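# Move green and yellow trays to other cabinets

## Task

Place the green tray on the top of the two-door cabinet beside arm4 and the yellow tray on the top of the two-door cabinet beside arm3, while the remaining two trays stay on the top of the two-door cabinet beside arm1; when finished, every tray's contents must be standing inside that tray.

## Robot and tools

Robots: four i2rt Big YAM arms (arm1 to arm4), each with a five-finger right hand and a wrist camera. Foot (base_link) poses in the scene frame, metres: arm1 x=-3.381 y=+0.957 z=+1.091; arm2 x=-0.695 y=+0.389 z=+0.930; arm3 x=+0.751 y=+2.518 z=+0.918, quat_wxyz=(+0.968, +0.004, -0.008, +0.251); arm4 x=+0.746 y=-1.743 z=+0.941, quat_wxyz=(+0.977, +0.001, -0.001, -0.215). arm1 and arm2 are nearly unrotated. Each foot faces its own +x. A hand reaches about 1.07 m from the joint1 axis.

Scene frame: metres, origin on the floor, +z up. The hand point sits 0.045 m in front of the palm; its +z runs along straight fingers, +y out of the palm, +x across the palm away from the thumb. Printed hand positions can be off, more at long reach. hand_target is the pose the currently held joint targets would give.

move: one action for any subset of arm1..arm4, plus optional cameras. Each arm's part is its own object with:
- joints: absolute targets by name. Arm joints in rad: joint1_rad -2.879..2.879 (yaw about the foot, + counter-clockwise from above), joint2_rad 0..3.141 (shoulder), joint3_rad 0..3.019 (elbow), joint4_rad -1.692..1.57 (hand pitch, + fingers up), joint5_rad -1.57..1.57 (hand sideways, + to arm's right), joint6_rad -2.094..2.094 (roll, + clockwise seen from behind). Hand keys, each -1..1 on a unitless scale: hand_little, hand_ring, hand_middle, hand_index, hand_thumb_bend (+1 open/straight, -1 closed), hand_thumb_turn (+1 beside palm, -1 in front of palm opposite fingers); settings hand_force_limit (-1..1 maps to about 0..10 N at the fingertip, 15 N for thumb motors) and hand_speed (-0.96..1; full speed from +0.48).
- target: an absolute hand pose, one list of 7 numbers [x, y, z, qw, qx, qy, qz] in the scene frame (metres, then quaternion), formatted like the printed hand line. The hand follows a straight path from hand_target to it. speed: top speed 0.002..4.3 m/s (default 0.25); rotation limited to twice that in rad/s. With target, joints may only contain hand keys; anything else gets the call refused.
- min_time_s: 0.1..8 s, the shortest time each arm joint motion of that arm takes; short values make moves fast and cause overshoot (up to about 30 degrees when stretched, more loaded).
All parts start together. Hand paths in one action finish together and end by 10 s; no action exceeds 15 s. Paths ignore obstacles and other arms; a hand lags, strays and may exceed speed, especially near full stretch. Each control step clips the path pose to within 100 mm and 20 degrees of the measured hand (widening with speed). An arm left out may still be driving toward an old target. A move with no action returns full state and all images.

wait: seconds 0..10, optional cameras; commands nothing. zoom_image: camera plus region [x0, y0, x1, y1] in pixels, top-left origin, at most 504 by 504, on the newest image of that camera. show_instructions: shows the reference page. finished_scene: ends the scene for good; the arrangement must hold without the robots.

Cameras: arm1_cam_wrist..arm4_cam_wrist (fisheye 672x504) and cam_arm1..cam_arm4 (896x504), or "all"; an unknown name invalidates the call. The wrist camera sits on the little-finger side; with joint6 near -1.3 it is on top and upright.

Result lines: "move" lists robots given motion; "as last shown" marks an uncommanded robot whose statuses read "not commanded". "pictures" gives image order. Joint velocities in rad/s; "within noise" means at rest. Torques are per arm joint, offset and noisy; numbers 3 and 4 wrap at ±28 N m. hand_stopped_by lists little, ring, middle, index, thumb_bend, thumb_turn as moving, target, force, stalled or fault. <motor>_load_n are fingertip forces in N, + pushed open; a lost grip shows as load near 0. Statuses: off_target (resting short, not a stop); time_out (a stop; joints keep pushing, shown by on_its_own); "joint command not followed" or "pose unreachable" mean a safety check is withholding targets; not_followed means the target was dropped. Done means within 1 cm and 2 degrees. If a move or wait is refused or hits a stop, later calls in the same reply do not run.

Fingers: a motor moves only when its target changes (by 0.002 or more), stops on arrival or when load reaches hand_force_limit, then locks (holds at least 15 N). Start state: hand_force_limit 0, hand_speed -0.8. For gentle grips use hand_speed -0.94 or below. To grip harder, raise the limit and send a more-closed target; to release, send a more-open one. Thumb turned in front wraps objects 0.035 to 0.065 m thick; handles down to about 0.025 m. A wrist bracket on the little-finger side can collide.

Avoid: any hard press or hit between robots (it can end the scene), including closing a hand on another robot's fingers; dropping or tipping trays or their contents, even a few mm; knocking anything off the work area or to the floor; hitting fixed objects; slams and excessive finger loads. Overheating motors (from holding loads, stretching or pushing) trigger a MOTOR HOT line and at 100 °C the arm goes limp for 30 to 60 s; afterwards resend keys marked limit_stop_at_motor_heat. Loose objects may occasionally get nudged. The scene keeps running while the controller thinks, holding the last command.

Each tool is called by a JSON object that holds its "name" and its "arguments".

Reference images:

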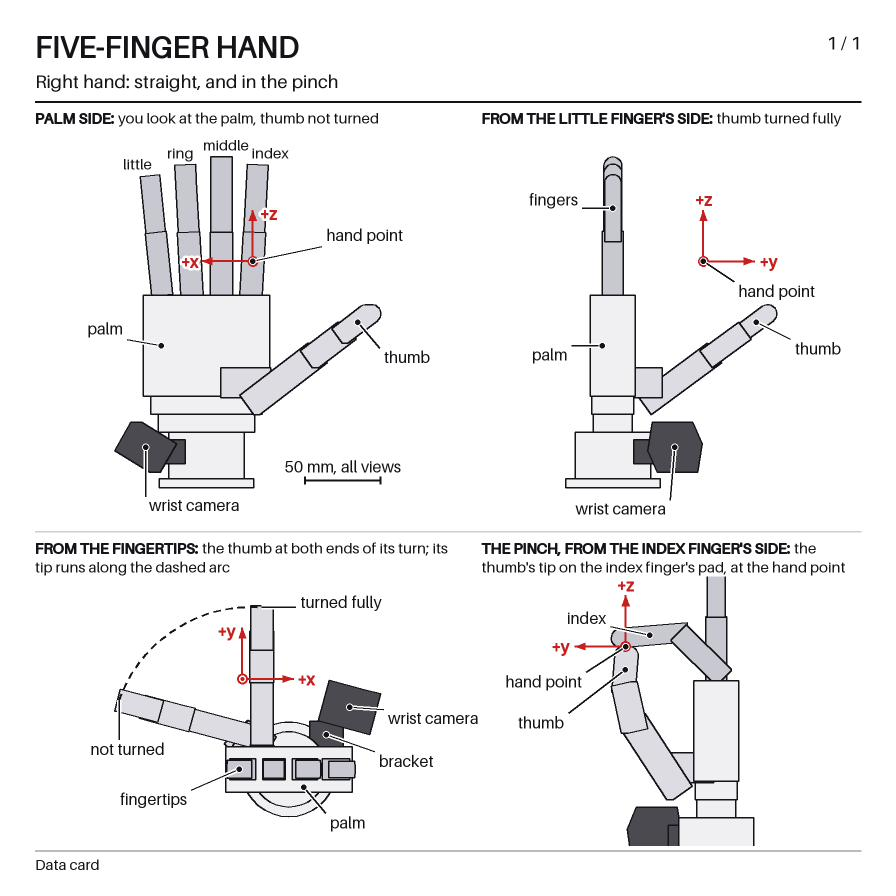

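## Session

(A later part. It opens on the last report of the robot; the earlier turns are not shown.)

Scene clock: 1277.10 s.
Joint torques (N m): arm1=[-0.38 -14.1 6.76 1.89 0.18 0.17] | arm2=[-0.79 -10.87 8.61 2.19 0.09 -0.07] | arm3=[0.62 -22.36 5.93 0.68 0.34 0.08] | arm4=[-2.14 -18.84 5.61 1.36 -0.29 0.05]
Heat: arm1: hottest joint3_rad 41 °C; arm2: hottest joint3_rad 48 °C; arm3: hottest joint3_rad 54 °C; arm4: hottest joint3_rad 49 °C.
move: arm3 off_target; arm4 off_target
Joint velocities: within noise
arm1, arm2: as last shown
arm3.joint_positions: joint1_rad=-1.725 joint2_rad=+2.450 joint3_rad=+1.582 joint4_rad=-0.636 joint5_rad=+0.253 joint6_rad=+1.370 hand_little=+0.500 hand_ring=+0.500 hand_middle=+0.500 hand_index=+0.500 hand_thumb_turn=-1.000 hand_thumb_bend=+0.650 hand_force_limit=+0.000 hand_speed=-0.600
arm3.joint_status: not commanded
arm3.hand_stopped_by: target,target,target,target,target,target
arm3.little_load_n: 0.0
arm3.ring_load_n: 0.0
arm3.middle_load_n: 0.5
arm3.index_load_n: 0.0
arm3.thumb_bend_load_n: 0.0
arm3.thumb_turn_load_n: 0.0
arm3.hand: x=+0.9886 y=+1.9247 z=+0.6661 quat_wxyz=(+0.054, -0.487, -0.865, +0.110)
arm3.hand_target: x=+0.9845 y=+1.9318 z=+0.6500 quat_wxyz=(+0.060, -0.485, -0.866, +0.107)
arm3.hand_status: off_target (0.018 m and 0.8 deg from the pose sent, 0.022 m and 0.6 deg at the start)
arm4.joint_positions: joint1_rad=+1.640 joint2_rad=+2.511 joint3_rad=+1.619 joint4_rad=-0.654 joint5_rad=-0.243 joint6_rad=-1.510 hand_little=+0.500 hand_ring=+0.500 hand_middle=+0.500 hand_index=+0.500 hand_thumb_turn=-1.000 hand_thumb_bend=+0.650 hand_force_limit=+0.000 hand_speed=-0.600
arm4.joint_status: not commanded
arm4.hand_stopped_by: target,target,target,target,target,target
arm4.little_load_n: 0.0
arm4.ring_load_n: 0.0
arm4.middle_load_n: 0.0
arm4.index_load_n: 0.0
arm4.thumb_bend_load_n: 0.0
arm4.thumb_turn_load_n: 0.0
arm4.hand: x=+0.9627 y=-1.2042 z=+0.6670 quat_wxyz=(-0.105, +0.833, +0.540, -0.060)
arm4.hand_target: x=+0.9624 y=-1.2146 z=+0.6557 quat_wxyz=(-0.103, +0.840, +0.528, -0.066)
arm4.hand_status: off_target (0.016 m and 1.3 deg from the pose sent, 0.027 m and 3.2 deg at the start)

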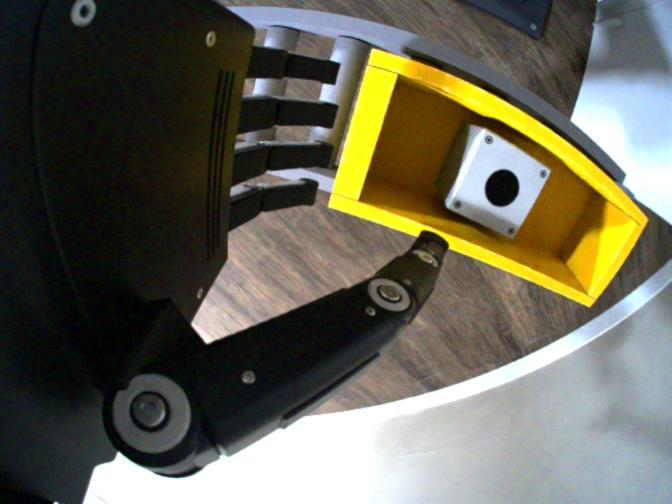

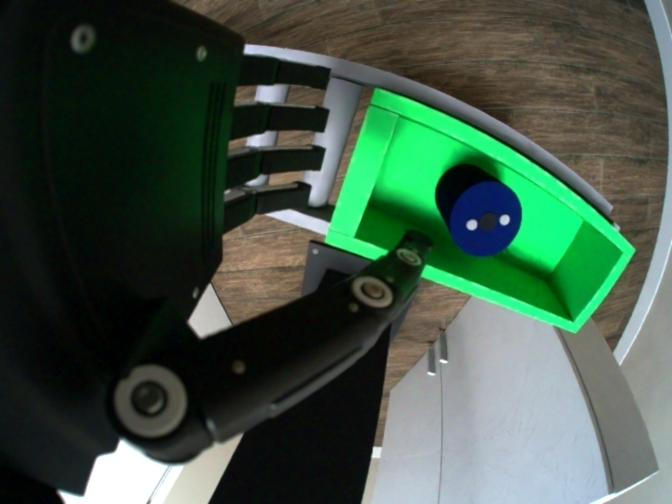

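{"name": "move", "arguments": {"arm3": {"target": [0.986, 1.941, 0.64, -0.0596, 0.4849, 0.8660, -0.1064], "speed": 0.05}, "arm4": {"target": [0.964, -1.227, 0.642, -0.1039, 0.8462, 0.5186, -0.0637], "speed": 0.05}, "cameras": ["arm3_cam_wrist", "arm4_cam_wrist"]}}

Scene clock: 1283.87 s.
Joint torques (N m): arm1=[-0.5 -14.04 6.76 1.88 0.17 0.18] | arm2=[-0.73 -11.05 8.58 2.14 0.07 -0.01] | arm3=[1.08 -22.3 5.78 0.66 0.31 0.15] | arm4=[-2.67 -17.73 5.23 1.28 -0.31 0.05]
Heat: arm1: hottest joint3_rad 41 °C; arm2: hottest joint3_rad 48 °C; arm3: hottest joint3_rad 53 °C; arm4: hottest joint3_rad 48 °C.
move: arm3 off_target; arm4 off_target
Joint velocities: within noise
arm1, arm2: as last shown
arm3.joint_positions: joint1_rad=-1.725 joint2_rad=+2.456 joint3_rad=+1.555 joint4_rad=-0.605 joint5_rad=+0.253 joint6_rad=+1.370 hand_little=+0.500 hand_ring=+0.500 hand_middle=+0.500 hand_index=+0.500 hand_thumb_turn=-1.000 hand_thumb_bend=+0.650 hand_force_limit=+0.000 hand_speed=-0.600
arm3.joint_status: not commanded
arm3.hand_stopped_by: target,target,target,target,target,target
arm3.little_load_n: 0.0
arm3.ring_load_n: 0.0
arm3.middle_load_n: 0.0
arm3.index_load_n: 0.0
arm3.thumb_bend_load_n: 0.0
arm3.thumb_turn_load_n: 0.0
arm3.hand: x=+0.9854 y=+1.9339 z=+0.6559 quat_wxyz=(+0.055, -0.487, -0.865, +0.109)
arm3.hand_target: x=+0.9858 y=+1.9414 z=+0.6411 quat_wxyz=(+0.060, -0.485, -0.866, +0.107)
arm3.hand_status: off_target (0.017 m and 0.6 deg from the pose sent, 0.031 m and 0.8 deg at the start)
arm4.joint_positions: joint1_rad=+1.637 joint2_rad=+2.511 joint3_rad=+1.585 joint4_rad=-0.608 joint5_rad=-0.243 joint6_rad=-1.496 hand_little=+0.500 hand_ring=+0.500 hand_middle=+0.500 hand_index=+0.500 hand_thumb_turn=-1.000 hand_thumb_bend=+0.650 hand_force_limit=+0.000 hand_speed=-0.600
arm4.joint_status: not commanded
arm4.hand_stopped_by: target,target,target,target,target,target
arm4.little_load_n: 0.0
arm4.ring_load_n: 0.0
arm4.middle_load_n: 0.0
arm4.index_load_n: 0.0
arm4.thumb_bend_load_n: 0.0
arm4.thumb_turn_load_n: 0.0
arm4.hand: x=+0.9612 y=-1.2117 z=+0.6588 quat_wxyz=(-0.108, +0.837, +0.533, -0.055)
arm4.hand_target: x=+0.9629 y=-1.2279 z=+0.6430 quat_wxyz=(-0.103, +0.847, +0.518, -0.065)
arm4.hand_status: off_target (0.023 m and 2.2 deg from the pose sent, 0.034 m and 2.9 deg at the start)

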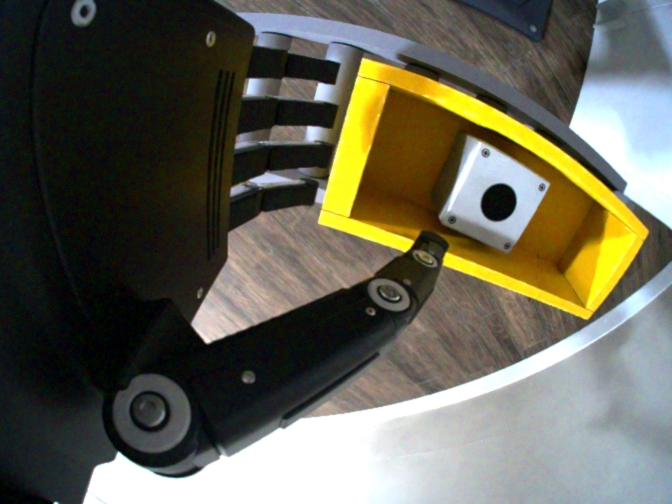

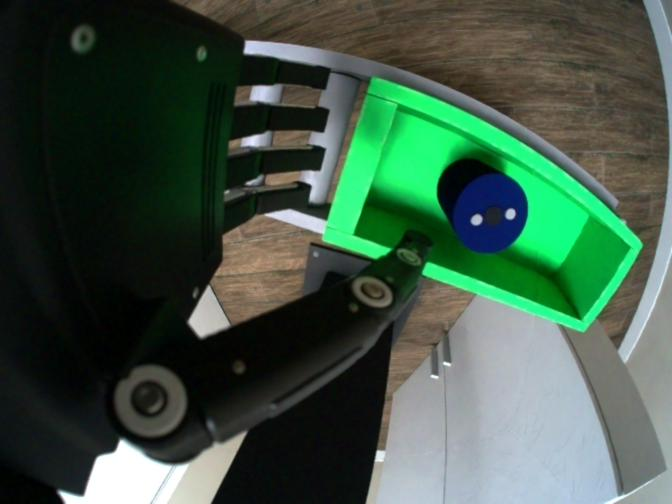

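{"name": "move", "arguments": {"arm3": {"target": [0.986, 1.942, 0.605, -0.0596, 0.4849, 0.8660, -0.1064], "speed": 0.05}, "arm4": {"target": [0.970, -1.235, 0.632, -0.1039, 0.8462, 0.5186, -0.0637], "speed": 0.05}, "cameras": ["arm3_cam_wrist", "arm4_cam_wrist"]}}

Scene clock: 1288.87 s.
Joint torques (N m): arm1=[-0.38 -14.1 6.76 1.91 0.18 0.17] | arm2=[-1.38 -10.34 8.61 2.24 0.07 -0.03] | arm3=[1.14 -21.6 7.76 0.4 -0.05 0.15] | arm4=[-2.78 -17.03 5.14 1.37 -0.31 -0.11]
Heat: arm1: hottest joint3_rad 41 °C; arm2: hottest joint3_rad 48 °C; arm3: hottest joint3_rad 53 °C; arm4: hottest joint3_rad 47 °C.
move: arm3 off_target; arm4 off_target
Joint velocities: within noise
arm1.joint_positions: joint1_rad=+1.337 joint2_rad=+1.607 joint3_rad=+1.008 joint4_rad=-0.618 joint5_rad=+0.227 joint6_rad=+1.291 hand_little=+0.800 hand_ring=+0.800 hand_middle=+0.800 hand_index=+0.800 hand_thumb_turn=-1.000 hand_thumb_bend=+1.000 hand_force_limit=+0.600 hand_speed=-0.800
arm1.joint_status: not commanded
arm1.hand_stopped_by: target,target,target,target,target,target
arm1.little_load_n: 0.0
arm1.ring_load_n: 0.0
arm1.middle_load_n: 0.0
arm1.index_load_n: 0.0
arm1.thumb_bend_load_n: 0.0
arm1.thumb_turn_load_n: 0.0
arm1.hand: x=-3.4900 y=+0.4410 z=+1.1247 quat_wxyz=(-0.013, +0.694, +0.689, -0.207)
arm1.hand_target: x=-3.4956 y=+0.4398 z=+1.1273 quat_wxyz=(-0.009, +0.702, +0.678, -0.215)
arm1.hand_status: not commanded
arm2.joint_positions: joint1_rad=+0.888 joint2_rad=+1.460 joint3_rad=+0.800 joint4_rad=-0.325 joint5_rad=+0.254 joint6_rad=+1.387 hand_little=+0.800 hand_ring=+0.800 hand_middle=+0.800 hand_index=+0.800 hand_thumb_turn=-1.000 hand_thumb_bend=+1.000 hand_force_limit=+0.600 hand_speed=-0.600
arm2.joint_status: not commanded
arm2.hand_stopped_by: target,target,target,target,target,target
arm2.little_load_n: 0.0
arm2.ring_load_n: 0.0
arm2.middle_load_n: 0.5
arm2.index_load_n: 0.5
arm2.thumb_bend_load_n: 0.0
arm2.thumb_turn_load_n: 0.0
arm2.hand: x=-1.0465 y=+0.0058 z=+0.9827 quat_wxyz=(-0.033, +0.854, +0.419, -0.306)
arm2.hand_target: x=-1.0484 y=+0.0005 z=+0.9915 quat_wxyz=(-0.029, +0.848, +0.421, -0.321)
arm2.hand_status: not commanded
arm3.joint_positions: joint1_rad=-1.726 joint2_rad=+2.523 joint3_rad=+1.555 joint4_rad=-0.554 joint5_rad=+0.275 joint6_rad=+1.370 hand_little=+0.500 hand_ring=+0.500 hand_middle=+0.500 hand_index=+0.500 hand_thumb_turn=-1.000 hand_thumb_bend=+0.650 hand_force_limit=+0.000 hand_speed=-0.600
arm3.joint_status: not commanded
arm3.hand_stopped_by: target,target,target,target,target,target
arm3.little_load_n: 0.0
arm3.ring_load_n: 0.0
arm3.middle_load_n: 2.0
arm3.index_load_n: 0.0
arm3.thumb_bend_load_n: 0.0
arm3.thumb_turn_load_n: 0.0
arm3.hand: x=+0.9762 y=+1.9451 z=+0.6166 quat_wxyz=(+0.068, -0.486, -0.864, +0.111)
arm3.hand_target: x=+0.9827 y=+1.9414 z=+0.6057 quat_wxyz=(+0.063, -0.485, -0.865, +0.111)
arm3.hand_status: off_target (0.015 m and 1.2 deg from the pose sent, 0.052 m and 0.6 deg at the start)
arm4.joint_positions: joint1_rad=+1.622 joint2_rad=+2.518 joint3_rad=+1.578 joint4_rad=-0.588 joint5_rad=-0.243 joint6_rad=-1.496 hand_little=+0.500 hand_ring=+0.500 hand_middle=+0.500 hand_index=+0.500 hand_thumb_turn=-1.000 hand_thumb_bend=+0.650 hand_force_limit=+0.000 hand_speed=-0.600
arm4.joint_status: not commanded
arm4.hand_stopped_by: target,target,target,target,target,target
arm4.little_load_n: 0.0
arm4.ring_load_n: 0.0
arm4.middle_load_n: 0.0
arm4.index_load_n: 0.0
arm4.thumb_bend_load_n: 0.0
arm4.thumb_turn_load_n: 0.0
arm4.hand: x=+0.9686 y=-1.2171 z=+0.6526 quat_wxyz=(-0.110, +0.841, +0.527, -0.053)
arm4.hand_target: x=+0.9695 y=-1.2347 z=+0.6339 quat_wxyz=(-0.105, +0.846, +0.519, -0.063)
arm4.hand_status: off_target (0.027 m and 1.8 deg from the pose sent, 0.037 m and 2.2 deg at the start)

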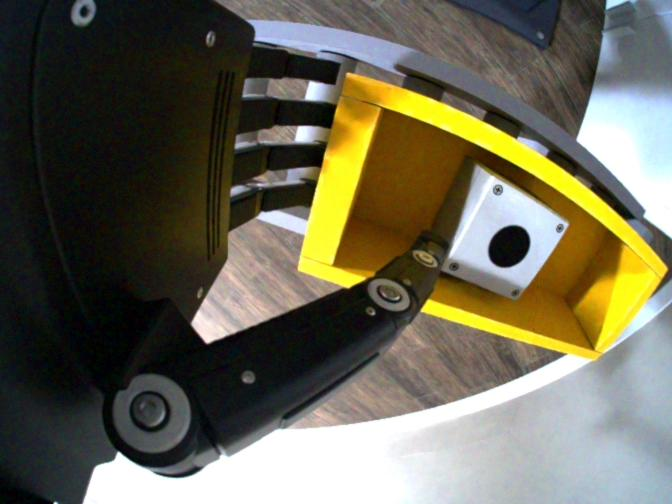

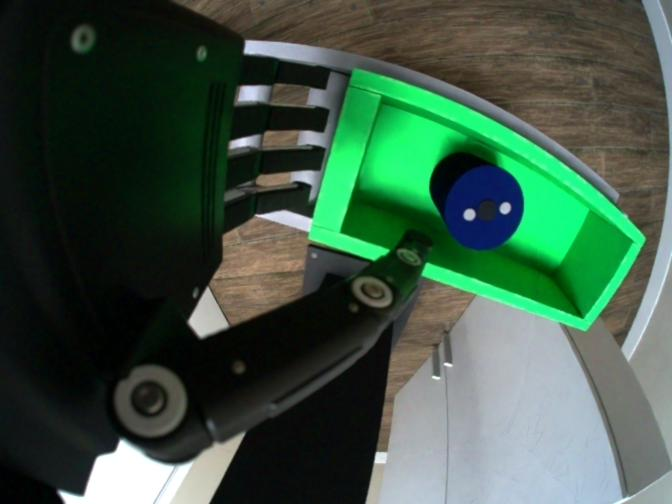

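{"name": "move", "arguments": {"arm3": {"target": [0.984, 1.924, 0.645, -0.0596, 0.4849, 0.8660, -0.1064], "speed": 0.05}, "arm4": {"target": [0.969, -1.238, 0.605, -0.1039, 0.8462, 0.5186, -0.0637], "speed": 0.05}, "cameras": ["arm3_cam_wrist", "arm4_cam_wrist"]}}

Scene clock: 1296.03 s.
Joint torques (N m): arm1=[-0.38 -14.15 6.74 1.89 0.18 0.17] | arm2=[-0.5 -10.87 8.62 2.33 0.04 -0.1] | arm3=[0.56 -26.81 8.05 -0.54 -0.2 0] | arm4=[-2.84 -16.67 6.02 1.21 -0.19 -0.12]
Heat: arm1: hottest joint3_rad 40 °C; arm2: hottest joint3_rad 48 °C; arm3: hottest joint3_rad 52 °C; arm4: hottest joint3_rad 46 °C.
move: arm3 off_target; arm4 off_target
Joint velocities: within noise
arm1, arm2: as last shown
arm1.thumb_bend_load_n: -0.5
arm2.middle_load_n: 0.0
arm2.index_load_n: 0.0
arm3.joint_positions: joint1_rad=-1.729 joint2_rad=+2.522 joint3_rad=+1.579 joint4_rad=-0.610 joint5_rad=+0.264 joint6_rad=+1.370 hand_little=+0.500 hand_ring=+0.500 hand_middle=+0.500 hand_index=+0.500 hand_thumb_turn=-1.000 hand_thumb_bend=+0.650 hand_force_limit=+0.000 hand_speed=-0.600
arm3.joint_status: not commanded
arm3.hand_stopped_by: target,target,target,target,target,target
arm3.little_load_n: 0.0
arm3.ring_load_n: 0.0
arm3.middle_load_n: 2.0
arm3.index_load_n: 0.0
arm3.thumb_bend_load_n: 0.0
arm3.thumb_turn_load_n: 0.0
arm3.hand: x=+0.9764 y=+1.9453 z=+0.6222 quat_wxyz=(+0.076, -0.486, -0.865, +0.098)
arm3.hand_target: x=+0.9845 y=+1.9245 z=+0.6447 quat_wxyz=(+0.059, -0.484, -0.866, +0.106)
arm3.hand_status: off_target (0.032 m and 2.1 deg from the pose sent, 0.036 m and 1.2 deg at the start)
arm4.joint_positions: joint1_rad=+1.622 joint2_rad=+2.574 joint3_rad=+1.578 joint4_rad=-0.548 joint5_rad=-0.252 joint6_rad=-1.496 hand_little=+0.500 hand_ring=+0.500 hand_middle=+0.500 hand_index=+0.500 hand_thumb_turn=-1.000 hand_thumb_bend=+0.650 hand_force_limit=+0.000 hand_speed=-0.600
arm4.joint_status: not commanded
arm4.hand_stopped_by: target,target,target,target,target,target
arm4.little_load_n: 0.0
arm4.ring_load_n: 0.0
arm4.middle_load_n: 0.5
arm4.index_load_n: 0.0
arm4.thumb_bend_load_n: 0.0
arm4.thumb_turn_load_n: 0.0
arm4.hand: x=+0.9621 y=-1.2284 z=+0.6215 quat_wxyz=(-0.109, +0.841, +0.526, -0.062)
arm4.hand_target: x=+0.9672 y=-1.2383 z=+0.6057 quat_wxyz=(-0.107, +0.846, +0.519, -0.066)
arm4.hand_status: off_target (0.020 m and 1.2 deg from the pose sent, 0.052 m and 1.8 deg at the start)

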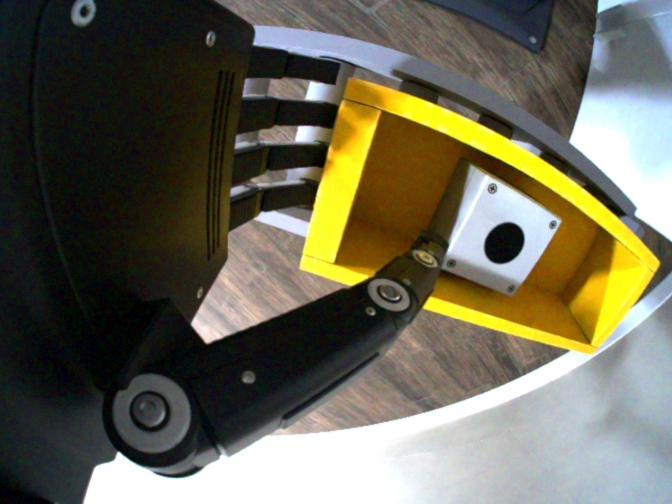

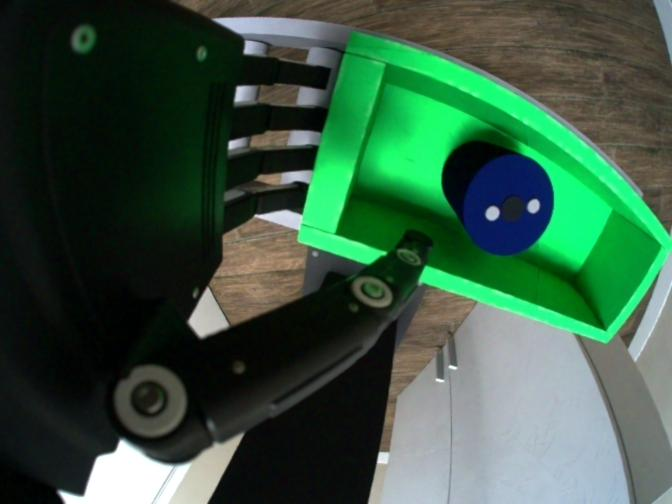

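{"name": "move", "arguments": {"arm3": {"target": [0.984, 1.920, 0.69, -0.0596, 0.4849, 0.8660, -0.1064], "speed": 0.06}, "arm4": {"target": [0.973, -1.228, 0.655, -0.1039, 0.8462, 0.5186, -0.0637], "speed": 0.06}}}

{"name": "move", "arguments": {"arm3": {"target": [0.982, 1.922, 0.64, -0.0596, 0.4849, 0.8660, -0.1064], "speed": 0.05}, "arm4": {"target": [0.973, -1.229, 0.62, -0.1039, 0.8462, 0.5186, -0.0637], "speed": 0.05}, "cameras": ["arm3_cam_wrist", "arm4_cam_wrist"]}}

Scene clock: 1302.77 s.
Joint torques (N m): arm1=[-0.32 -14.1 6.78 1.88 0.18 0.17] | arm2=[-1.14 -11.16 8.55 2.14 0.06 -0.02] | arm3=[0.38 -26.4 7.56 -0.4 0.07 -0.01] | arm4=[-2.26 -19.25 5.89 -0.09 -0.03 -0.11]
Heat: arm1: hottest joint3_rad 40 °C; arm2: hottest joint3_rad 48 °C; arm3: hottest joint3_rad 53 °C; arm4: hottest joint3_rad 45 °C.
move: arm3 off_target; arm4 done
Joint velocities: within noise
arm1, arm2: as last shown
arm1.thumb_bend_load_n: 0.0
arm2.thumb_turn_load_n: 0.5
arm3.joint_positions: joint1_rad=-1.729 joint2_rad=+2.436 joint3_rad=+1.579 joint4_rad=-0.680 joint5_rad=+0.246 joint6_rad=+1.370 hand_little=+0.500 hand_ring=+0.500 hand_middle=+0.500 hand_index=+0.500 hand_thumb_turn=-1.000 hand_thumb_bend=+0.650 hand_force_limit=+0.000 hand_speed=-0.600
arm3.joint_status: not commanded
arm3.hand_stopped_by: target,target,target,target,target,target
arm3.little_load_n: 0.0
arm3.ring_load_n: 0.0
arm3.middle_load_n: 0.0
arm3.index_load_n: 0.0
arm3.thumb_bend_load_n: 0.0
arm3.thumb_turn_load_n: 0.0
arm3.hand: x=+0.9843 y=+1.9324 z=+0.6725 quat_wxyz=(+0.064, -0.487, -0.866, +0.096)
arm3.hand_target: x=+0.9864 y=+1.9206 z=+0.6890 quat_wxyz=(+0.056, -0.485, -0.867, +0.102)
arm3.hand_status: off_target (0.021 m and 1.3 deg from the pose sent, 0.073 m and 2.1 deg at the start)
arm4.joint_positions: joint1_rad=+1.622 joint2_rad=+2.520 joint3_rad=+1.578 joint4_rad=-0.602 joint5_rad=-0.244 joint6_rad=-1.496 hand_little=+0.500 hand_ring=+0.500 hand_middle=+0.500 hand_index=+0.500 hand_thumb_turn=-1.000 hand_thumb_bend=+0.650 hand_force_limit=+0.000 hand_speed=-0.600
arm4.joint_status: not commanded
arm4.hand_stopped_by: target,target,target,target,target,target
arm4.little_load_n: 0.0
arm4.ring_load_n: 0.0
arm4.middle_load_n: 0.0
arm4.index_load_n: 0.0
arm4.thumb_bend_load_n: 0.0
arm4.thumb_turn_load_n: 0.0
arm4.hand: x=+0.9666 y=-1.2211 z=+0.6521 quat_wxyz=(-0.106, +0.842, +0.526, -0.059)
arm4.hand_target: x=+0.9738 y=-1.2282 z=+0.6547 quat_wxyz=(-0.101, +0.847, +0.519, -0.062)
arm4.hand_status: done (0.010 m and 1.2 deg from the pose sent, 0.035 m and 1.2 deg at the start)
pictures: none

Scene clock: 1304.33 s.
Joint torques (N m): arm1=[-0.38 -14.1 6.76 1.89 0.17 0.17] | arm2=[-0.91 -11.34 8.64 1.98 0.1 -0.05] | arm3=[0.09 -22.95 8.58 0.62 0.33 -0.02] | arm4=[-2.61 -16.97 7.79 1.03 -0.21 -0.11]
Heat: arm1: hottest joint3_rad 40 °C; arm2: hottest joint3_rad 48 °C; arm3: hottest joint3_rad 53 °C; arm4: hottest joint3_rad 45 °C.
move: arm3 off_target; arm4 off_target
Joint velocities: within noise
arm1, arm2: as last shown
arm2.thumb_turn_load_n: 0.0
arm3.joint_positions: joint1_rad=-1.729 joint2_rad=+2.488 joint3_rad=+1.582 joint4_rad=-0.639 joint5_rad=+0.252 joint6_rad=+1.367 hand_little=+0.500 hand_ring=+0.500 hand_middle=+0.500 hand_index=+0.500 hand_thumb_turn=-1.000 hand_thumb_bend=+0.650 hand_force_limit=+0.000 hand_speed=-0.600
arm3.joint_status: not commanded
arm3.hand_stopped_by: target,target,target,target,target,target
arm3.little_load_n: 0.0
arm3.ring_load_n: 0.0
arm3.middle_load_n: 0.0
arm3.index_load_n: 0.0
arm3.thumb_bend_load_n: 0.0
arm3.thumb_turn_load_n: 0.0
arm3.hand: x=+0.9811 y=+1.9390 z=+0.6427 quat_wxyz=(+0.069, -0.485, -0.866, +0.096)
arm3.hand_target: x=+0.9814 y=+1.9232 z=+0.6402 quat_wxyz=(+0.060, -0.485, -0.866, +0.106)
arm3.hand_status: off_target (0.017 m and 1.7 deg from the pose sent, 0.034 m and 1.3 deg at the start)
arm4.joint_positions: joint1_rad=+1.622 joint2_rad=+2.555 joint3_rad=+1.578 joint4_rad=-0.588 joint5_rad=-0.252 joint6_rad=-1.496 hand_little=+0.500 hand_ring=+0.500 hand_middle=+0.500 hand_index=+0.500 hand_thumb_turn=-1.000 hand_thumb_bend=+0.650 hand_force_limit=+0.000 hand_speed=-0.600
arm4.joint_status: not commanded
arm4.hand_stopped_by: target,target,target,target,target,target
arm4.little_load_n: 0.0
arm4.ring_load_n: 0.0
arm4.middle_load_n: 0.5
arm4.index_load_n: 0.0
arm4.thumb_bend_load_n: 0.0
arm4.thumb_turn_load_n: 0.0
arm4.hand: x=+0.9610 y=-1.2310 z=+0.6326 quat_wxyz=(-0.103, +0.842, +0.525, -0.070)
arm4.hand_target: x=+0.9714 y=-1.2288 z=+0.6211 quat_wxyz=(-0.107, +0.846, +0.519, -0.065)
arm4.hand_status: off_target (0.017 m and 1.1 deg from the pose sent, 0.034 m and 1.2 deg at the start)

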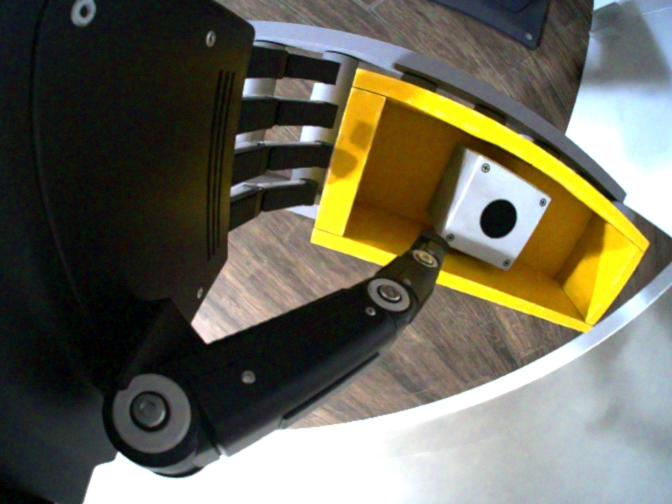

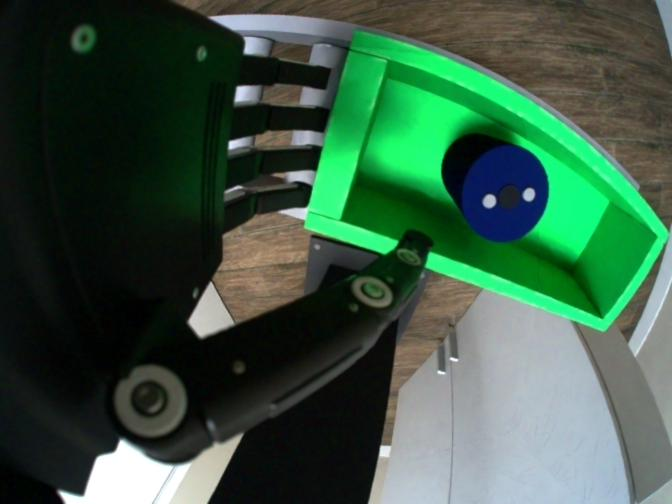

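{"name": "move", "arguments": {"arm3": {"target": [0.983, 1.912, 0.615, -0.0596, 0.4849, 0.8660, -0.1064], "speed": 0.05}, "arm4": {"target": [0.979, -1.215, 0.610, -0.1039, 0.8462, 0.5186, -0.0637], "speed": 0.05}, "cameras": ["arm3_cam_wrist", "arm4_cam_wrist"]}}

Scene clock: 1309.40 s.
Joint torques (N m): arm1=[-0.44 -14.04 6.76 1.89 0.18 0.17] | arm2=[-0.62 -11.4 8.77 2.13 0.11 -0.06] | arm3=[-0.03 -23.24 8.57 0.51 0.3 -0.01] | arm4=[-2.84 -17.44 8.73 -0.1 0.03 -0.1]
Heat: arm1: hottest joint3_rad 40 °C; arm2: hottest joint3_rad 48 °C; arm3: hottest joint3_rad 52 °C; arm4: hottest joint3_rad 45 °C.
move: arm3 off_target; arm4 off_target
Joint velocities: within noise
arm1, arm2: as last shown
arm3.joint_positions: joint1_rad=-1.732 joint2_rad=+2.554 joint3_rad=+1.648 joint4_rad=-0.629 joint5_rad=+0.252 joint6_rad=+1.361 hand_little=+0.500 hand_ring=+0.500 hand_middle=+0.500 hand_index=+0.500 hand_thumb_turn=-1.000 hand_thumb_bend=+0.650 hand_force_limit=+0.000 hand_speed=-0.600
arm3.joint_status: not commanded
arm3.hand_stopped_by: target,target,target,target,target,target
arm3.little_load_n: 0.0
arm3.ring_load_n: 0.0
arm3.middle_load_n: 0.0
arm3.index_load_n: 0.0
arm3.thumb_bend_load_n: 0.0
arm3.thumb_turn_load_n: 0.0
arm3.hand: x=+0.9841 y=+1.9264 z=+0.6198 quat_wxyz=(+0.066, -0.484, -0.867, +0.098)
arm3.hand_target: x=+0.9826 y=+1.9123 z=+0.6157 quat_wxyz=(+0.059, -0.485, -0.866, +0.107)
arm3.hand_status: off_target (0.015 m and 1.2 deg from the pose sent, 0.039 m and 1.7 deg at the start)
arm4.joint_positions: joint1_rad=+1.622 joint2_rad=+2.603 joint3_rad=+1.639 joint4_rad=-0.588 joint5_rad=-0.248 joint6_rad=-1.496 hand_little=+0.500 hand_ring=+0.500 hand_middle=+0.500 hand_index=+0.500 hand_thumb_turn=-1.000 hand_thumb_bend=+0.650 hand_force_limit=+0.000 hand_speed=-0.600
arm4.joint_status: not commanded
arm4.hand_stopped_by: target,target,target,target,target,target
arm4.little_load_n: 0.0
arm4.ring_load_n: -0.5
arm4.middle_load_n: 0.0
arm4.index_load_n: 0.0
arm4.thumb_bend_load_n: 0.0
arm4.thumb_turn_load_n: 0.0
arm4.hand: x=+0.9675 y=-1.2174 z=+0.6182 quat_wxyz=(-0.105, +0.842, +0.526, -0.063)
arm4.hand_target: x=+0.9791 y=-1.2164 z=+0.6098 quat_wxyz=(-0.102, +0.847, +0.519, -0.063)
arm4.hand_status: off_target (0.014 m and 1.0 deg from the pose sent, 0.033 m and 1.1 deg at the start)

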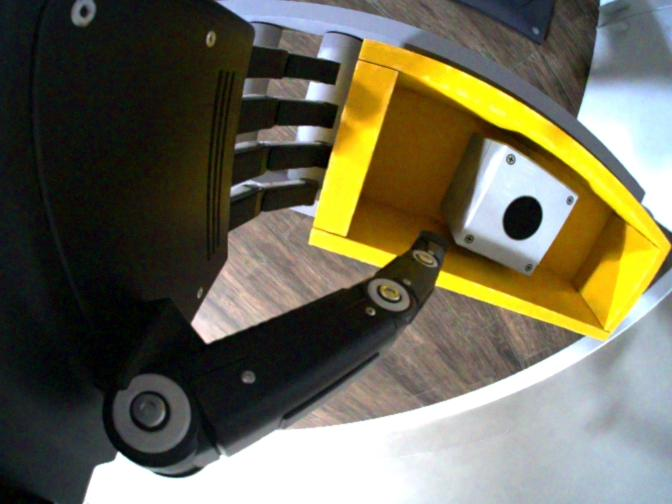

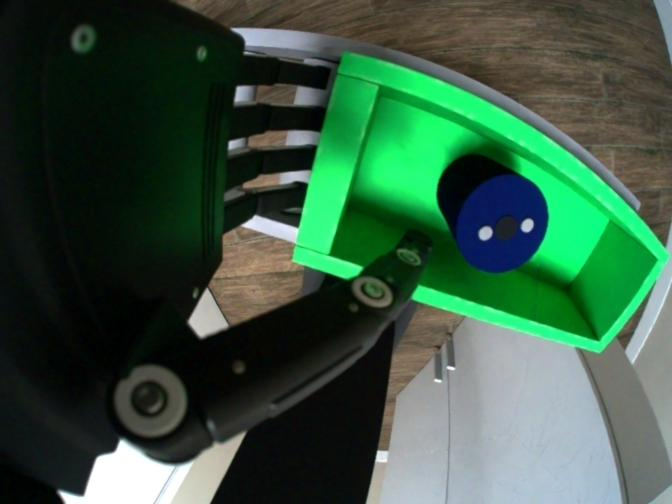

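{"name": "move", "arguments": {"arm3": {"target": [0.983, 1.913, 0.585, -0.0596, 0.4849, 0.8660, -0.1064], "speed": 0.04}, "arm4": {"target": [0.960, -1.206, 0.610, -0.1030, 0.8385, 0.5311, -0.0652], "speed": 0.04}, "cameras": ["arm3_cam_wrist", "arm4_cam_wrist"]}}

Scene clock: 1314.37 s.
Joint torques (N m): arm1=[-0.44 -14.04 6.78 1.91 0.18 0.17] | arm2=[-0.38 -10.4 8.64 2.13 0.13 -0.01] | arm3=[0.03 -23.18 8.36 0.57 0.28 0] | arm4=[-0.26 -17.67 8.81 0.01 -0.09 -0.08]
Heat: arm1: hottest joint3_rad 40 °C; arm2: hottest joint3_rad 48 °C; arm3: hottest joint3_rad 53 °C; arm4: hottest joint3_rad 45 °C.
move: arm3 off_target; arm4 off_target
Joint velocities: within noise
arm1, arm2: as last shown
arm3.joint_positions: joint1_rad=-1.734 joint2_rad=+2.615 joint3_rad=+1.682 joint4_rad=-0.600 joint5_rad=+0.253 joint6_rad=+1.361 hand_little=+0.500 hand_ring=+0.500 hand_middle=+0.500 hand_index=+0.500 hand_thumb_turn=-1.000 hand_thumb_bend=+0.650 hand_force_limit=+0.000 hand_speed=-0.600
arm3.joint_status: not commanded
arm3.hand_stopped_by: target,target,target,target,target,target
arm3.little_load_n: 0.0
arm3.ring_load_n: 0.0
arm3.middle_load_n: 0.0
arm3.index_load_n: 0.0
arm3.thumb_bend_load_n: 0.0
arm3.thumb_turn_load_n: 0.0
arm3.hand: x=+0.9835 y=+1.9255 z=+0.5915 quat_wxyz=(+0.066, -0.485, -0.866, +0.099)
arm3.hand_target: x=+0.9821 y=+1.9133 z=+0.5850 quat_wxyz=(+0.060, -0.485, -0.866, +0.107)
arm3.hand_status: off_target (0.014 m and 1.1 deg from the pose sent, 0.037 m and 1.2 deg at the start)
arm4.joint_positions: joint1_rad=+1.628 joint2_rad=+2.604 joint3_rad=+1.647 joint4_rad=-0.588 joint5_rad=-0.244 joint6_rad=-1.496 hand_little=+0.500 hand_ring=+0.500 hand_middle=+0.500 hand_index=+0.500 hand_thumb_turn=-1.000 hand_thumb_bend=+0.650 hand_force_limit=+0.000 hand_speed=-0.600
arm4.joint_status: not commanded
arm4.hand_stopped_by: target,target,target,target,target,target
arm4.little_load_n: 0.0
arm4.ring_load_n: 0.0
arm4.middle_load_n: 0.0
arm4.index_load_n: 0.0
arm4.thumb_bend_load_n: 0.0
arm4.thumb_turn_load_n: 0.0
arm4.hand: x=+0.9663 y=-1.2127 z=+0.6189 quat_wxyz=(-0.106, +0.840, +0.529, -0.060)
arm4.hand_target: x=+0.9601 y=-1.2065 z=+0.6099 quat_wxyz=(-0.102, +0.838, +0.532, -0.064)
arm4.hand_status: off_target (0.013 m and 0.7 deg from the pose sent, 0.016 m and 0.8 deg at the start)

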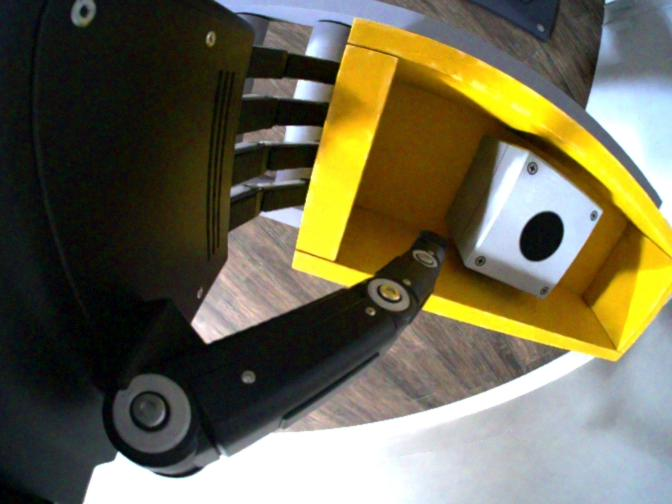

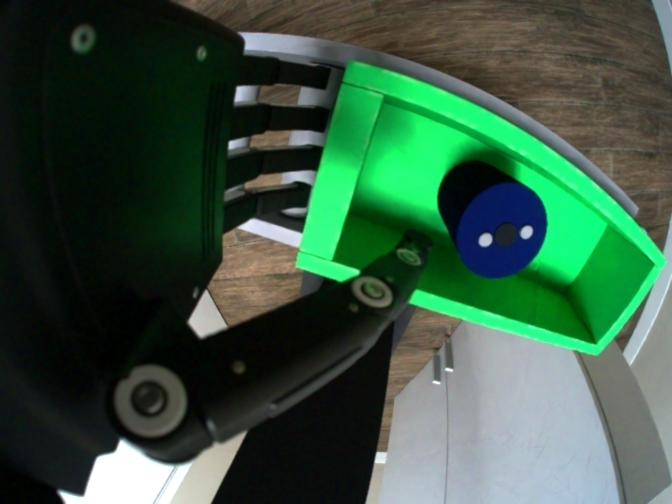

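{"name": "move", "arguments": {"arm3": {"target": [0.983, 1.914, 0.556, -0.0596, 0.4849, 0.8660, -0.1064], "speed": 0.04}, "arm4": {"target": [0.957, -1.210, 0.582, -0.1022, 0.8324, 0.5405, -0.0664], "speed": 0.04}, "cameras": ["arm3_cam_wrist", "arm4_cam_wrist"]}}

Scene clock: 1317.60 s.
Joint torques (N m): arm1=[-0.38 -14.1 6.78 1.89 0.17 0.18] | arm2=[-1.2 -11.58 8.61 2.35 0.02 -0.09] | arm3=[0.21 -23.12 8.14 0.54 0.17 0] | arm4=[-0.91 -17.26 8.23 1.2 -0.22 -0.24]
Heat: arm1: hottest joint3_rad 40 °C; arm2: hottest joint3_rad 48 °C; arm3: hottest joint3_rad 53 °C; arm4: hottest joint3_rad 45 °C.
move: arm3 off_target; arm4 off_target
Joint velocities: within noise
arm1, arm2: as last shown
arm1.index_load_n: -0.5
arm2.little_load_n: -0.5
arm3.joint_positions: joint1_rad=-1.735 joint2_rad=+2.675 joint3_rad=+1.719 joint4_rad=-0.574 joint5_rad=+0.255 joint6_rad=+1.361 hand_little=+0.500 hand_ring=+0.500 hand_middle=+0.500 hand_index=+0.500 hand_thumb_turn=-1.000 hand_thumb_bend=+0.650 hand_force_limit=+0.000 hand_speed=-0.600
arm3.joint_status: not commanded
arm3.hand_stopped_by: target,target,target,target,target,target
arm3.little_load_n: 0.0
arm3.ring_load_n: 0.0
arm3.middle_load_n: 0.5
arm3.index_load_n: -0.5
arm3.thumb_bend_load_n: 0.0
arm3.thumb_turn_load_n: 0.0
arm3.hand: x=+0.9829 y=+1.9244 z=+0.5646 quat_wxyz=(+0.066, -0.486, -0.866, +0.101)
arm3.hand_target: x=+0.9825 y=+1.9154 z=+0.5560 quat_wxyz=(+0.060, -0.485, -0.866, +0.106)
arm3.hand_status: off_target (0.014 m and 1.0 deg from the pose sent, 0.037 m and 1.1 deg at the start)
arm4.joint_positions: joint1_rad=+1.630 joint2_rad=+2.656 joint3_rad=+1.664 joint4_rad=-0.588 joint5_rad=-0.244 joint6_rad=-1.496 hand_little=+0.500 hand_ring=+0.500 hand_middle=+0.500 hand_index=+0.500 hand_thumb_turn=-1.000 hand_thumb_bend=+0.650 hand_force_limit=+0.000 hand_speed=-0.600
arm4.joint_status: not commanded
arm4.hand_stopped_by: target,target,target,target,target,target
arm4.little_load_n: 0.0
arm4.ring_load_n: 0.0
arm4.middle_load_n: 0.0
arm4.index_load_n: 0.0
arm4.thumb_bend_load_n: 0.0
arm4.thumb_turn_load_n: 0.0
arm4.hand: x=+0.9603 y=-1.2257 z=+0.5935 quat_wxyz=(-0.095, +0.841, +0.527, -0.075)
arm4.hand_target: x=+0.9575 y=-1.2110 z=+0.5833 quat_wxyz=(-0.102, +0.833, +0.540, -0.066)
arm4.hand_status: off_target (0.020 m and 2.2 deg from the pose sent, 0.038 m and 1.8 deg at the start)

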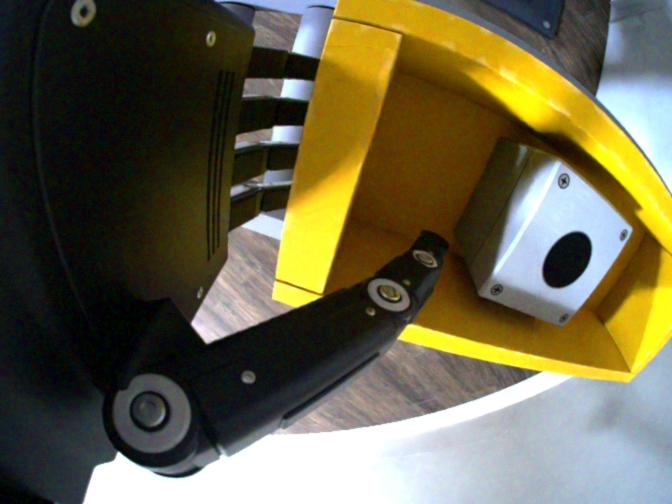

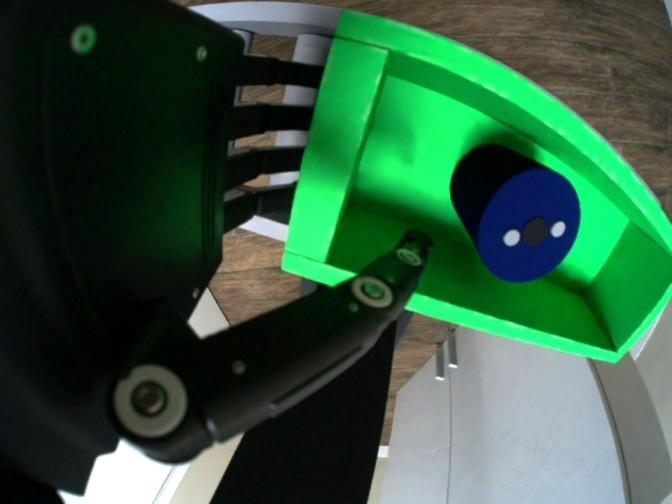

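{"name": "move", "arguments": {"arm3": {"joints": {"hand_speed": -0.85, "hand_force_limit": -0.6, "hand_thumb_bend": -0.6}}, "arm4": {"target": [0.961, -1.201, 0.555, -0.1022, 0.8324, 0.5405, -0.0664], "speed": 0.04}, "cameras": ["arm3_cam_wrist", "arm4_cam_wrist"]}}

Scene clock: 1325.77 s.
Joint torques (N m): arm1=[-0.44 -14.04 6.78 1.89 0.18 0.17] | arm2=[-1.2 -11.28 8.57 2.18 0.13 -0.04] | arm3=[0.15 -23.12 8.13 0.55 0.17 0] | arm4=[-0.38 -17.73 8.39 0.88 -0.25 -0.22]
Heat: arm1: hottest joint3_rad 40 °C; arm2: hottest joint3_rad 48 °C; arm3: hottest joint3_rad 53 °C; arm4: hottest joint3_rad 45 °C.
move: arm3 off_target; arm4 off_target
Joint velocities: within noise
arm1, arm2: as last shown
arm1.index_load_n: 0.0
arm2.little_load_n: 0.0
arm2.thumb_turn_load_n: -0.5
arm3.joint_positions: joint1_rad=-1.734 joint2_rad=+2.675 joint3_rad=+1.719 joint4_rad=-0.574 joint5_rad=+0.255 joint6_rad=+1.358 hand_little=+0.500 hand_ring=+0.500 hand_middle=+0.500 hand_index=+0.500 hand_thumb_turn=-1.000 hand_thumb_bend=+0.050 hand_force_limit=-0.600 hand_speed=-0.850
arm3.joint_status: hand_thumb_bend off_target (ended at +0.050, target -0.600); the others done
arm3.hand_stopped_by: target,target,target,target,force,target
arm3.little_load_n: 0.0
arm3.ring_load_n: 0.0
arm3.middle_load_n: 2.0
arm3.index_load_n: 0.0
arm3.thumb_bend_load_n: 3.5
arm3.thumb_turn_load_n: 0.5
arm3.hand: x=+0.9838 y=+1.9250 z=+0.5646 quat_wxyz=(+0.066, -0.484, -0.867, +0.101)
arm3.hand_target: x=+0.9835 y=+1.9159 z=+0.5560 quat_wxyz=(+0.060, -0.483, -0.867, +0.106)
arm3.hand_status: not commanded
arm4.joint_positions: joint1_rad=+1.631 joint2_rad=+2.738 joint3_rad=+1.751 joint4_rad=-0.588 joint5_rad=-0.244 joint6_rad=-1.496 hand_little=+0.500 hand_ring=+0.500 hand_middle=+0.500 hand_index=+0.500 hand_thumb_turn=-1.000 hand_thumb_bend=+0.650 hand_force_limit=+0.000 hand_speed=-0.600
arm4.joint_status: not commanded
arm4.hand_stopped_by: target,target,target,target,target,target
arm4.little_load_n: 0.0
arm4.ring_load_n: 0.0
arm4.middle_load_n: 0.0
arm4.index_load_n: 0.0
arm4.thumb_bend_load_n: 0.0
arm4.thumb_turn_load_n: 0.5
arm4.hand: x=+0.9639 y=-1.2142 z=+0.5644 quat_wxyz=(-0.097, +0.840, +0.528, -0.072)
arm4.hand_target: x=+0.9596 y=-1.2025 z=+0.5543 quat_wxyz=(-0.102, +0.832, +0.541, -0.067)
arm4.hand_status: off_target (0.016 m and 1.9 deg from the pose sent, 0.046 m and 2.2 deg at the start)

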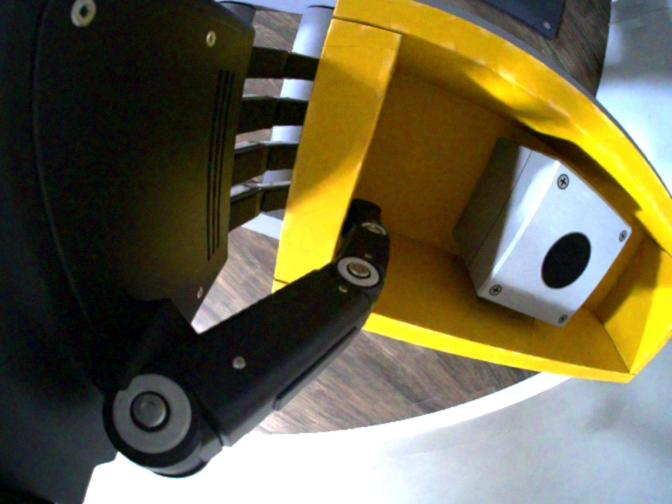

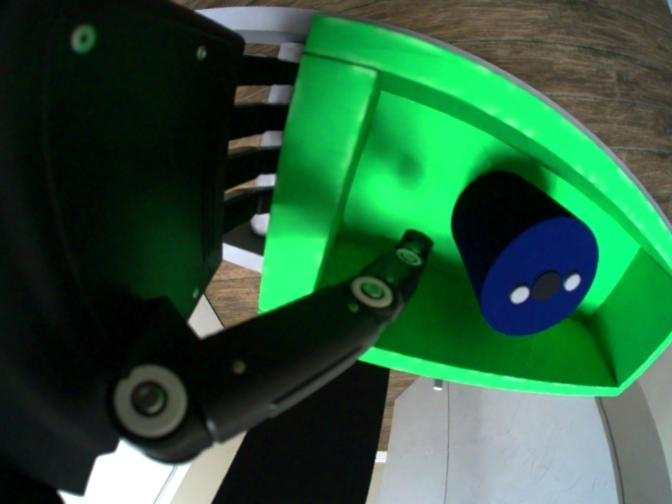

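{"name": "move", "arguments": {"arm3": {"joints": {"hand_speed": -0.92, "hand_force_limit": -0.6, "hand_little": -0.1, "hand_ring": -0.1, "hand_middle": -0.1, "hand_index": -0.1}}, "arm4": {"joints": {"hand_speed": -0.85, "hand_force_limit": -0.6, "hand_thumb_bend": -0.6}}}}

{"name": "move", "arguments": {"arm3": {"joints": {"hand_force_limit": 0.6, "hand_speed": -0.93, "hand_thumb_bend": -0.62}}, "arm4": {"joints": {"hand_speed": -0.92, "hand_force_limit": -0.6, "hand_little": -0.1, "hand_ring": -0.1, "hand_middle": -0.1, "hand_index": -0.1}}}}

{"name": "move", "arguments": {"arm4": {"joints": {"hand_force_limit": 0.6, "hand_speed": -0.93, "hand_thumb_bend": -0.62}}, "cameras": ["arm3_cam_wrist", "arm4_cam_wrist"]}}

Scene clock: 1332.87 s.
Joint torques (N m): arm1=[-0.44 -14.1 6.78 1.91 0.18 0.17] | arm2=[-1.2 -11.28 8.61 2.24 0.11 -0.07] | arm3=[0.21 -23.12 8.12 0.5 0.17 0.02] | arm4=[0.21 -17.73 8.46 0.85 -0.22 -0.22]
Heat: arm1: hottest joint3_rad 40 °C; arm2: hottest joint3_rad 48 °C; arm3: hottest joint3_rad 53 °C; arm4: hottest joint3_rad 45 °C.
move: arm3 off_target; arm4 off_target
Joint velocities: within noise
arm1.joint_positions: joint1_rad=+1.337 joint2_rad=+1.607 joint3_rad=+1.008 joint4_rad=-0.618 joint5_rad=+0.227 joint6_rad=+1.291 hand_little=+0.800 hand_ring=+0.800 hand_middle=+0.800 hand_index=+0.800 hand_thumb_turn=-1.000 hand_thumb_bend=+1.000 hand_force_limit=+0.600 hand_speed=-0.800
arm1.joint_status: not commanded
arm1.hand_stopped_by: target,target,target,target,target,target
arm1.little_load_n: 0.0
arm1.ring_load_n: 0.0
arm1.middle_load_n: 0.0
arm1.index_load_n: 0.0
arm1.thumb_bend_load_n: 0.0
arm1.thumb_turn_load_n: 0.0
arm1.hand: x=-3.4900 y=+0.4410 z=+1.1247 quat_wxyz=(-0.013, +0.694, +0.689, -0.207)
arm1.hand_target: x=-3.4956 y=+0.4398 z=+1.1273 quat_wxyz=(-0.009, +0.702, +0.678, -0.215)
arm1.hand_status: not commanded
arm2.joint_positions: joint1_rad=+0.888 joint2_rad=+1.460 joint3_rad=+0.800 joint4_rad=-0.325 joint5_rad=+0.254 joint6_rad=+1.387 hand_little=+0.800 hand_ring=+0.800 hand_middle=+0.800 hand_index=+0.800 hand_thumb_turn=-1.000 hand_thumb_bend=+1.000 hand_force_limit=+0.600 hand_speed=-0.600
arm2.joint_status: not commanded
arm2.hand_stopped_by: target,target,target,target,target,target
arm2.little_load_n: 0.0
arm2.ring_load_n: 0.0
arm2.middle_load_n: 0.0
arm2.index_load_n: 0.0
arm2.thumb_bend_load_n: 0.0
arm2.thumb_turn_load_n: 0.0
arm2.hand: x=-1.0465 y=+0.0058 z=+0.9827 quat_wxyz=(-0.033, +0.854, +0.419, -0.306)
arm2.hand_target: x=-1.0484 y=+0.0005 z=+0.9915 quat_wxyz=(-0.029, +0.848, +0.421, -0.321)
arm2.hand_status: not commanded
arm3.joint_positions: joint1_rad=-1.735 joint2_rad=+2.675 joint3_rad=+1.719 joint4_rad=-0.573 joint5_rad=+0.256 joint6_rad=+1.349 hand_little=+0.367 hand_ring=+0.449 hand_middle=+0.494 hand_index=+0.456 hand_thumb_turn=-1.000 hand_thumb_bend=+0.051 hand_force_limit=-0.600 hand_speed=-0.920
arm3.joint_status: hand_little off_target (ended at +0.367, target -0.100); hand_ring off_target (ended at +0.449, target -0.100); hand_middle off_target (ended at +0.494, target -0.100); hand_index off_target (ended at +0.456, target -0.100); the others done
arm3.hand_stopped_by: force,force,force,force,force,target
arm3.little_load_n: 2.5
arm3.ring_load_n: 1.0
arm3.middle_load_n: 0.5
arm3.index_load_n: 2.0
arm3.thumb_bend_load_n: 5.5
arm3.thumb_turn_load_n: 1.5
arm3.hand: x=+0.9827 y=+1.9248 z=+0.5645 quat_wxyz=(+0.066, -0.481, -0.868, +0.102)
arm3.hand_target: x=+0.9822 y=+1.9161 z=+0.5560 quat_wxyz=(+0.061, -0.480, -0.869, +0.106)
arm3.hand_status: not commanded
arm4.joint_positions: joint1_rad=+1.627 joint2_rad=+2.738 joint3_rad=+1.751 joint4_rad=-0.588 joint5_rad=-0.249 joint6_rad=-1.499 hand_little=+0.500 hand_ring=+0.500 hand_middle=+0.500 hand_index=+0.500 hand_thumb_turn=-1.000 hand_thumb_bend=+0.016 hand_force_limit=-0.600 hand_speed=-0.850
arm4.joint_status: hand_thumb_bend off_target (ended at +0.016, target -0.600); the others done
arm4.hand_stopped_by: target,target,target,target,force,target
arm4.little_load_n: 0.0
arm4.ring_load_n: 0.0
arm4.middle_load_n: 2.0
arm4.index_load_n: 0.0
arm4.thumb_bend_load_n: 3.0
arm4.thumb_turn_load_n: 0.5
arm4.hand: x=+0.9657 y=-1.2147 z=+0.5643 quat_wxyz=(-0.099, +0.840, +0.528, -0.073)
arm4.hand_target: x=+0.9616 y=-1.2031 z=+0.5542 quat_wxyz=(-0.103, +0.832, +0.540, -0.068)
arm4.hand_status: not commanded
pictures: none

Scene clock: 1335.43 s.
Joint torques (N m): arm1=[-0.44 -14.04 6.78 1.91 0.18 0.17] | arm2=[-0.85 -10.46 8.54 2.22 0.08 -0.03] | arm3=[0.21 -23.18 8.12 0.47 0.09 0.04] | arm4=[-0.09 -17.79 8.29 0.94 -0.23 -0.22]
Heat: arm1: hottest joint3_rad 40 °C; arm2: hottest joint3_rad 48 °C; arm3: hottest joint3_rad 53 °C; arm4: hottest joint3_rad 45 °C.
move: arm3 off_target; arm4 off_target
Joint velocities: within noise
arm1, arm2: as last shown
arm3.joint_positions: joint1_rad=-1.729 joint2_rad=+2.675 joint3_rad=+1.719 joint4_rad=-0.573 joint5_rad=+0.269 joint6_rad=+1.347 hand_little=+0.367 hand_ring=+0.449 hand_middle=+0.494 hand_index=+0.457 hand_thumb_turn=-1.000 hand_thumb_bend=+0.006 hand_force_limit=+0.600 hand_speed=-0.930
arm3.joint_status: hand_thumb_bend off_target (ended at +0.006, target -0.620); the others done
arm3.hand_stopped_by: force,force,force,force,force,target
arm3.little_load_n: 3.5
arm3.ring_load_n: 2.0
arm3.middle_load_n: 2.0
arm3.index_load_n: 4.0
arm3.thumb_bend_load_n: 11.5
arm3.thumb_turn_load_n: 1.5
arm3.hand: x=+0.9840 y=+1.9254 z=+0.5643 quat_wxyz=(+0.070, -0.477, -0.870, +0.106)
arm3.hand_target: x=+0.9839 y=+1.9168 z=+0.5559 quat_wxyz=(+0.064, -0.477, -0.869, +0.110)
arm3.hand_status: not commanded
arm4.joint_positions: joint1_rad=+1.628 joint2_rad=+2.738 joint3_rad=+1.751 joint4_rad=-0.588 joint5_rad=-0.252 joint6_rad=-1.507 hand_little=+0.359 hand_ring=+0.449 hand_middle=+0.500 hand_index=+0.464 hand_thumb_turn=-1.000 hand_thumb_bend=+0.016 hand_force_limit=-0.600 hand_speed=-0.920
arm4.joint_status: hand_little off_target (ended at +0.359, target -0.100); hand_ring off_target (ended at +0.449, target -0.100); hand_middle off_target (ended at +0.500, target -0.100); hand_index off_target (ended at +0.464, target -0.100); the others done
arm4.hand_stopped_by: force,force,force,force,force,target
arm4.little_load_n: 2.0
arm4.ring_load_n: 1.0
arm4.middle_load_n: 0.0
arm4.index_load_n: 1.0
arm4.thumb_bend_load_n: 4.5
arm4.thumb_turn_load_n: 0.5
arm4.hand: x=+0.9647 y=-1.2139 z=+0.5643 quat_wxyz=(-0.101, +0.838, +0.531, -0.074)
arm4.hand_target: x=+0.9606 y=-1.2022 z=+0.5543 quat_wxyz=(-0.105, +0.830, +0.544, -0.068)
arm4.hand_status: not commanded
pictures: none

Scene clock: 1337.10 s.
Joint torques (N m): arm1=[-0.38 -14.04 6.78 1.89 0.17 0.17] | arm2=[-1.49 -11.87 8.53 2.15 0.08 -0.05] | arm3=[0.21 -23.12 8.12 0.49 0.09 0.03] | arm4=[0.15 -17.9 8.28 0.83 0.03 -0.19]
Heat: arm1: hottest joint3_rad 40 °C; arm2: hottest joint3_rad 48 °C; arm3: hottest joint3_rad 54 °C; arm4: hottest joint3_rad 45 °C.
move: arm4 off_target
Joint velocities: within noise
arm1, arm2, arm3: as last shown
arm2.middle_load_n: -0.5
arm4.joint_positions: joint1_rad=+1.622 joint2_rad=+2.739 joint3_rad=+1.754 joint4_rad=-0.588 joint5_rad=-0.264 joint6_rad=-1.510 hand_little=+0.359 hand_ring=+0.449 hand_middle=+0.500 hand_index=+0.464 hand_thumb_turn=-1.000 hand_thumb_bend=-0.107 hand_force_limit=+0.600 hand_speed=-0.930
arm4.joint_status: hand_thumb_bend off_target (ended at -0.107, target -0.620); the others done
arm4.hand_stopped_by: force,force,force,force,force,target
arm4.little_load_n: 3.5
arm4.ring_load_n: 2.5
arm4.middle_load_n: 2.0
arm4.index_load_n: 4.0
arm4.thumb_bend_load_n: 11.5
arm4.thumb_turn_load_n: 1.5
arm4.hand: x=+0.9662 y=-1.2132 z=+0.5638 quat_wxyz=(-0.106, +0.838, +0.530, -0.076)
arm4.hand_target: x=+0.9630 y=-1.2022 z=+0.5547 quat_wxyz=(-0.108, +0.831, +0.541, -0.069)
arm4.hand_status: not commanded

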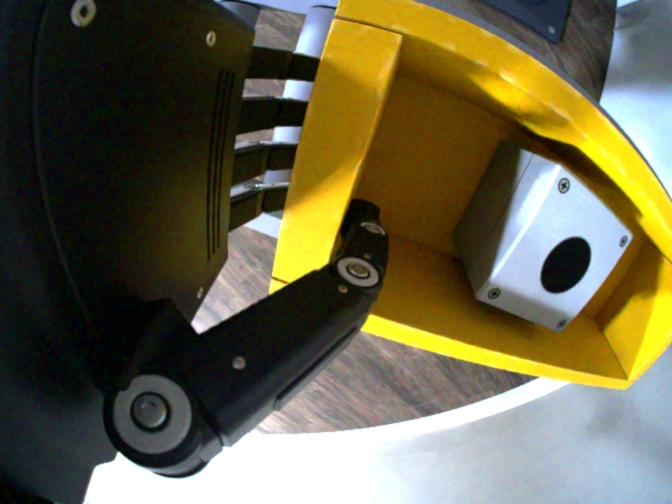

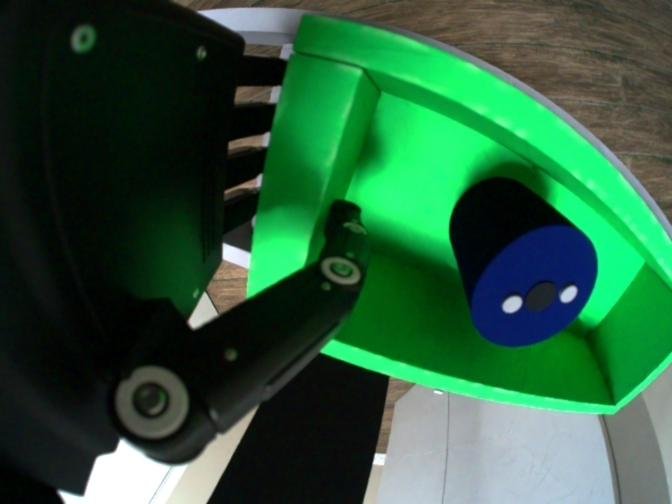

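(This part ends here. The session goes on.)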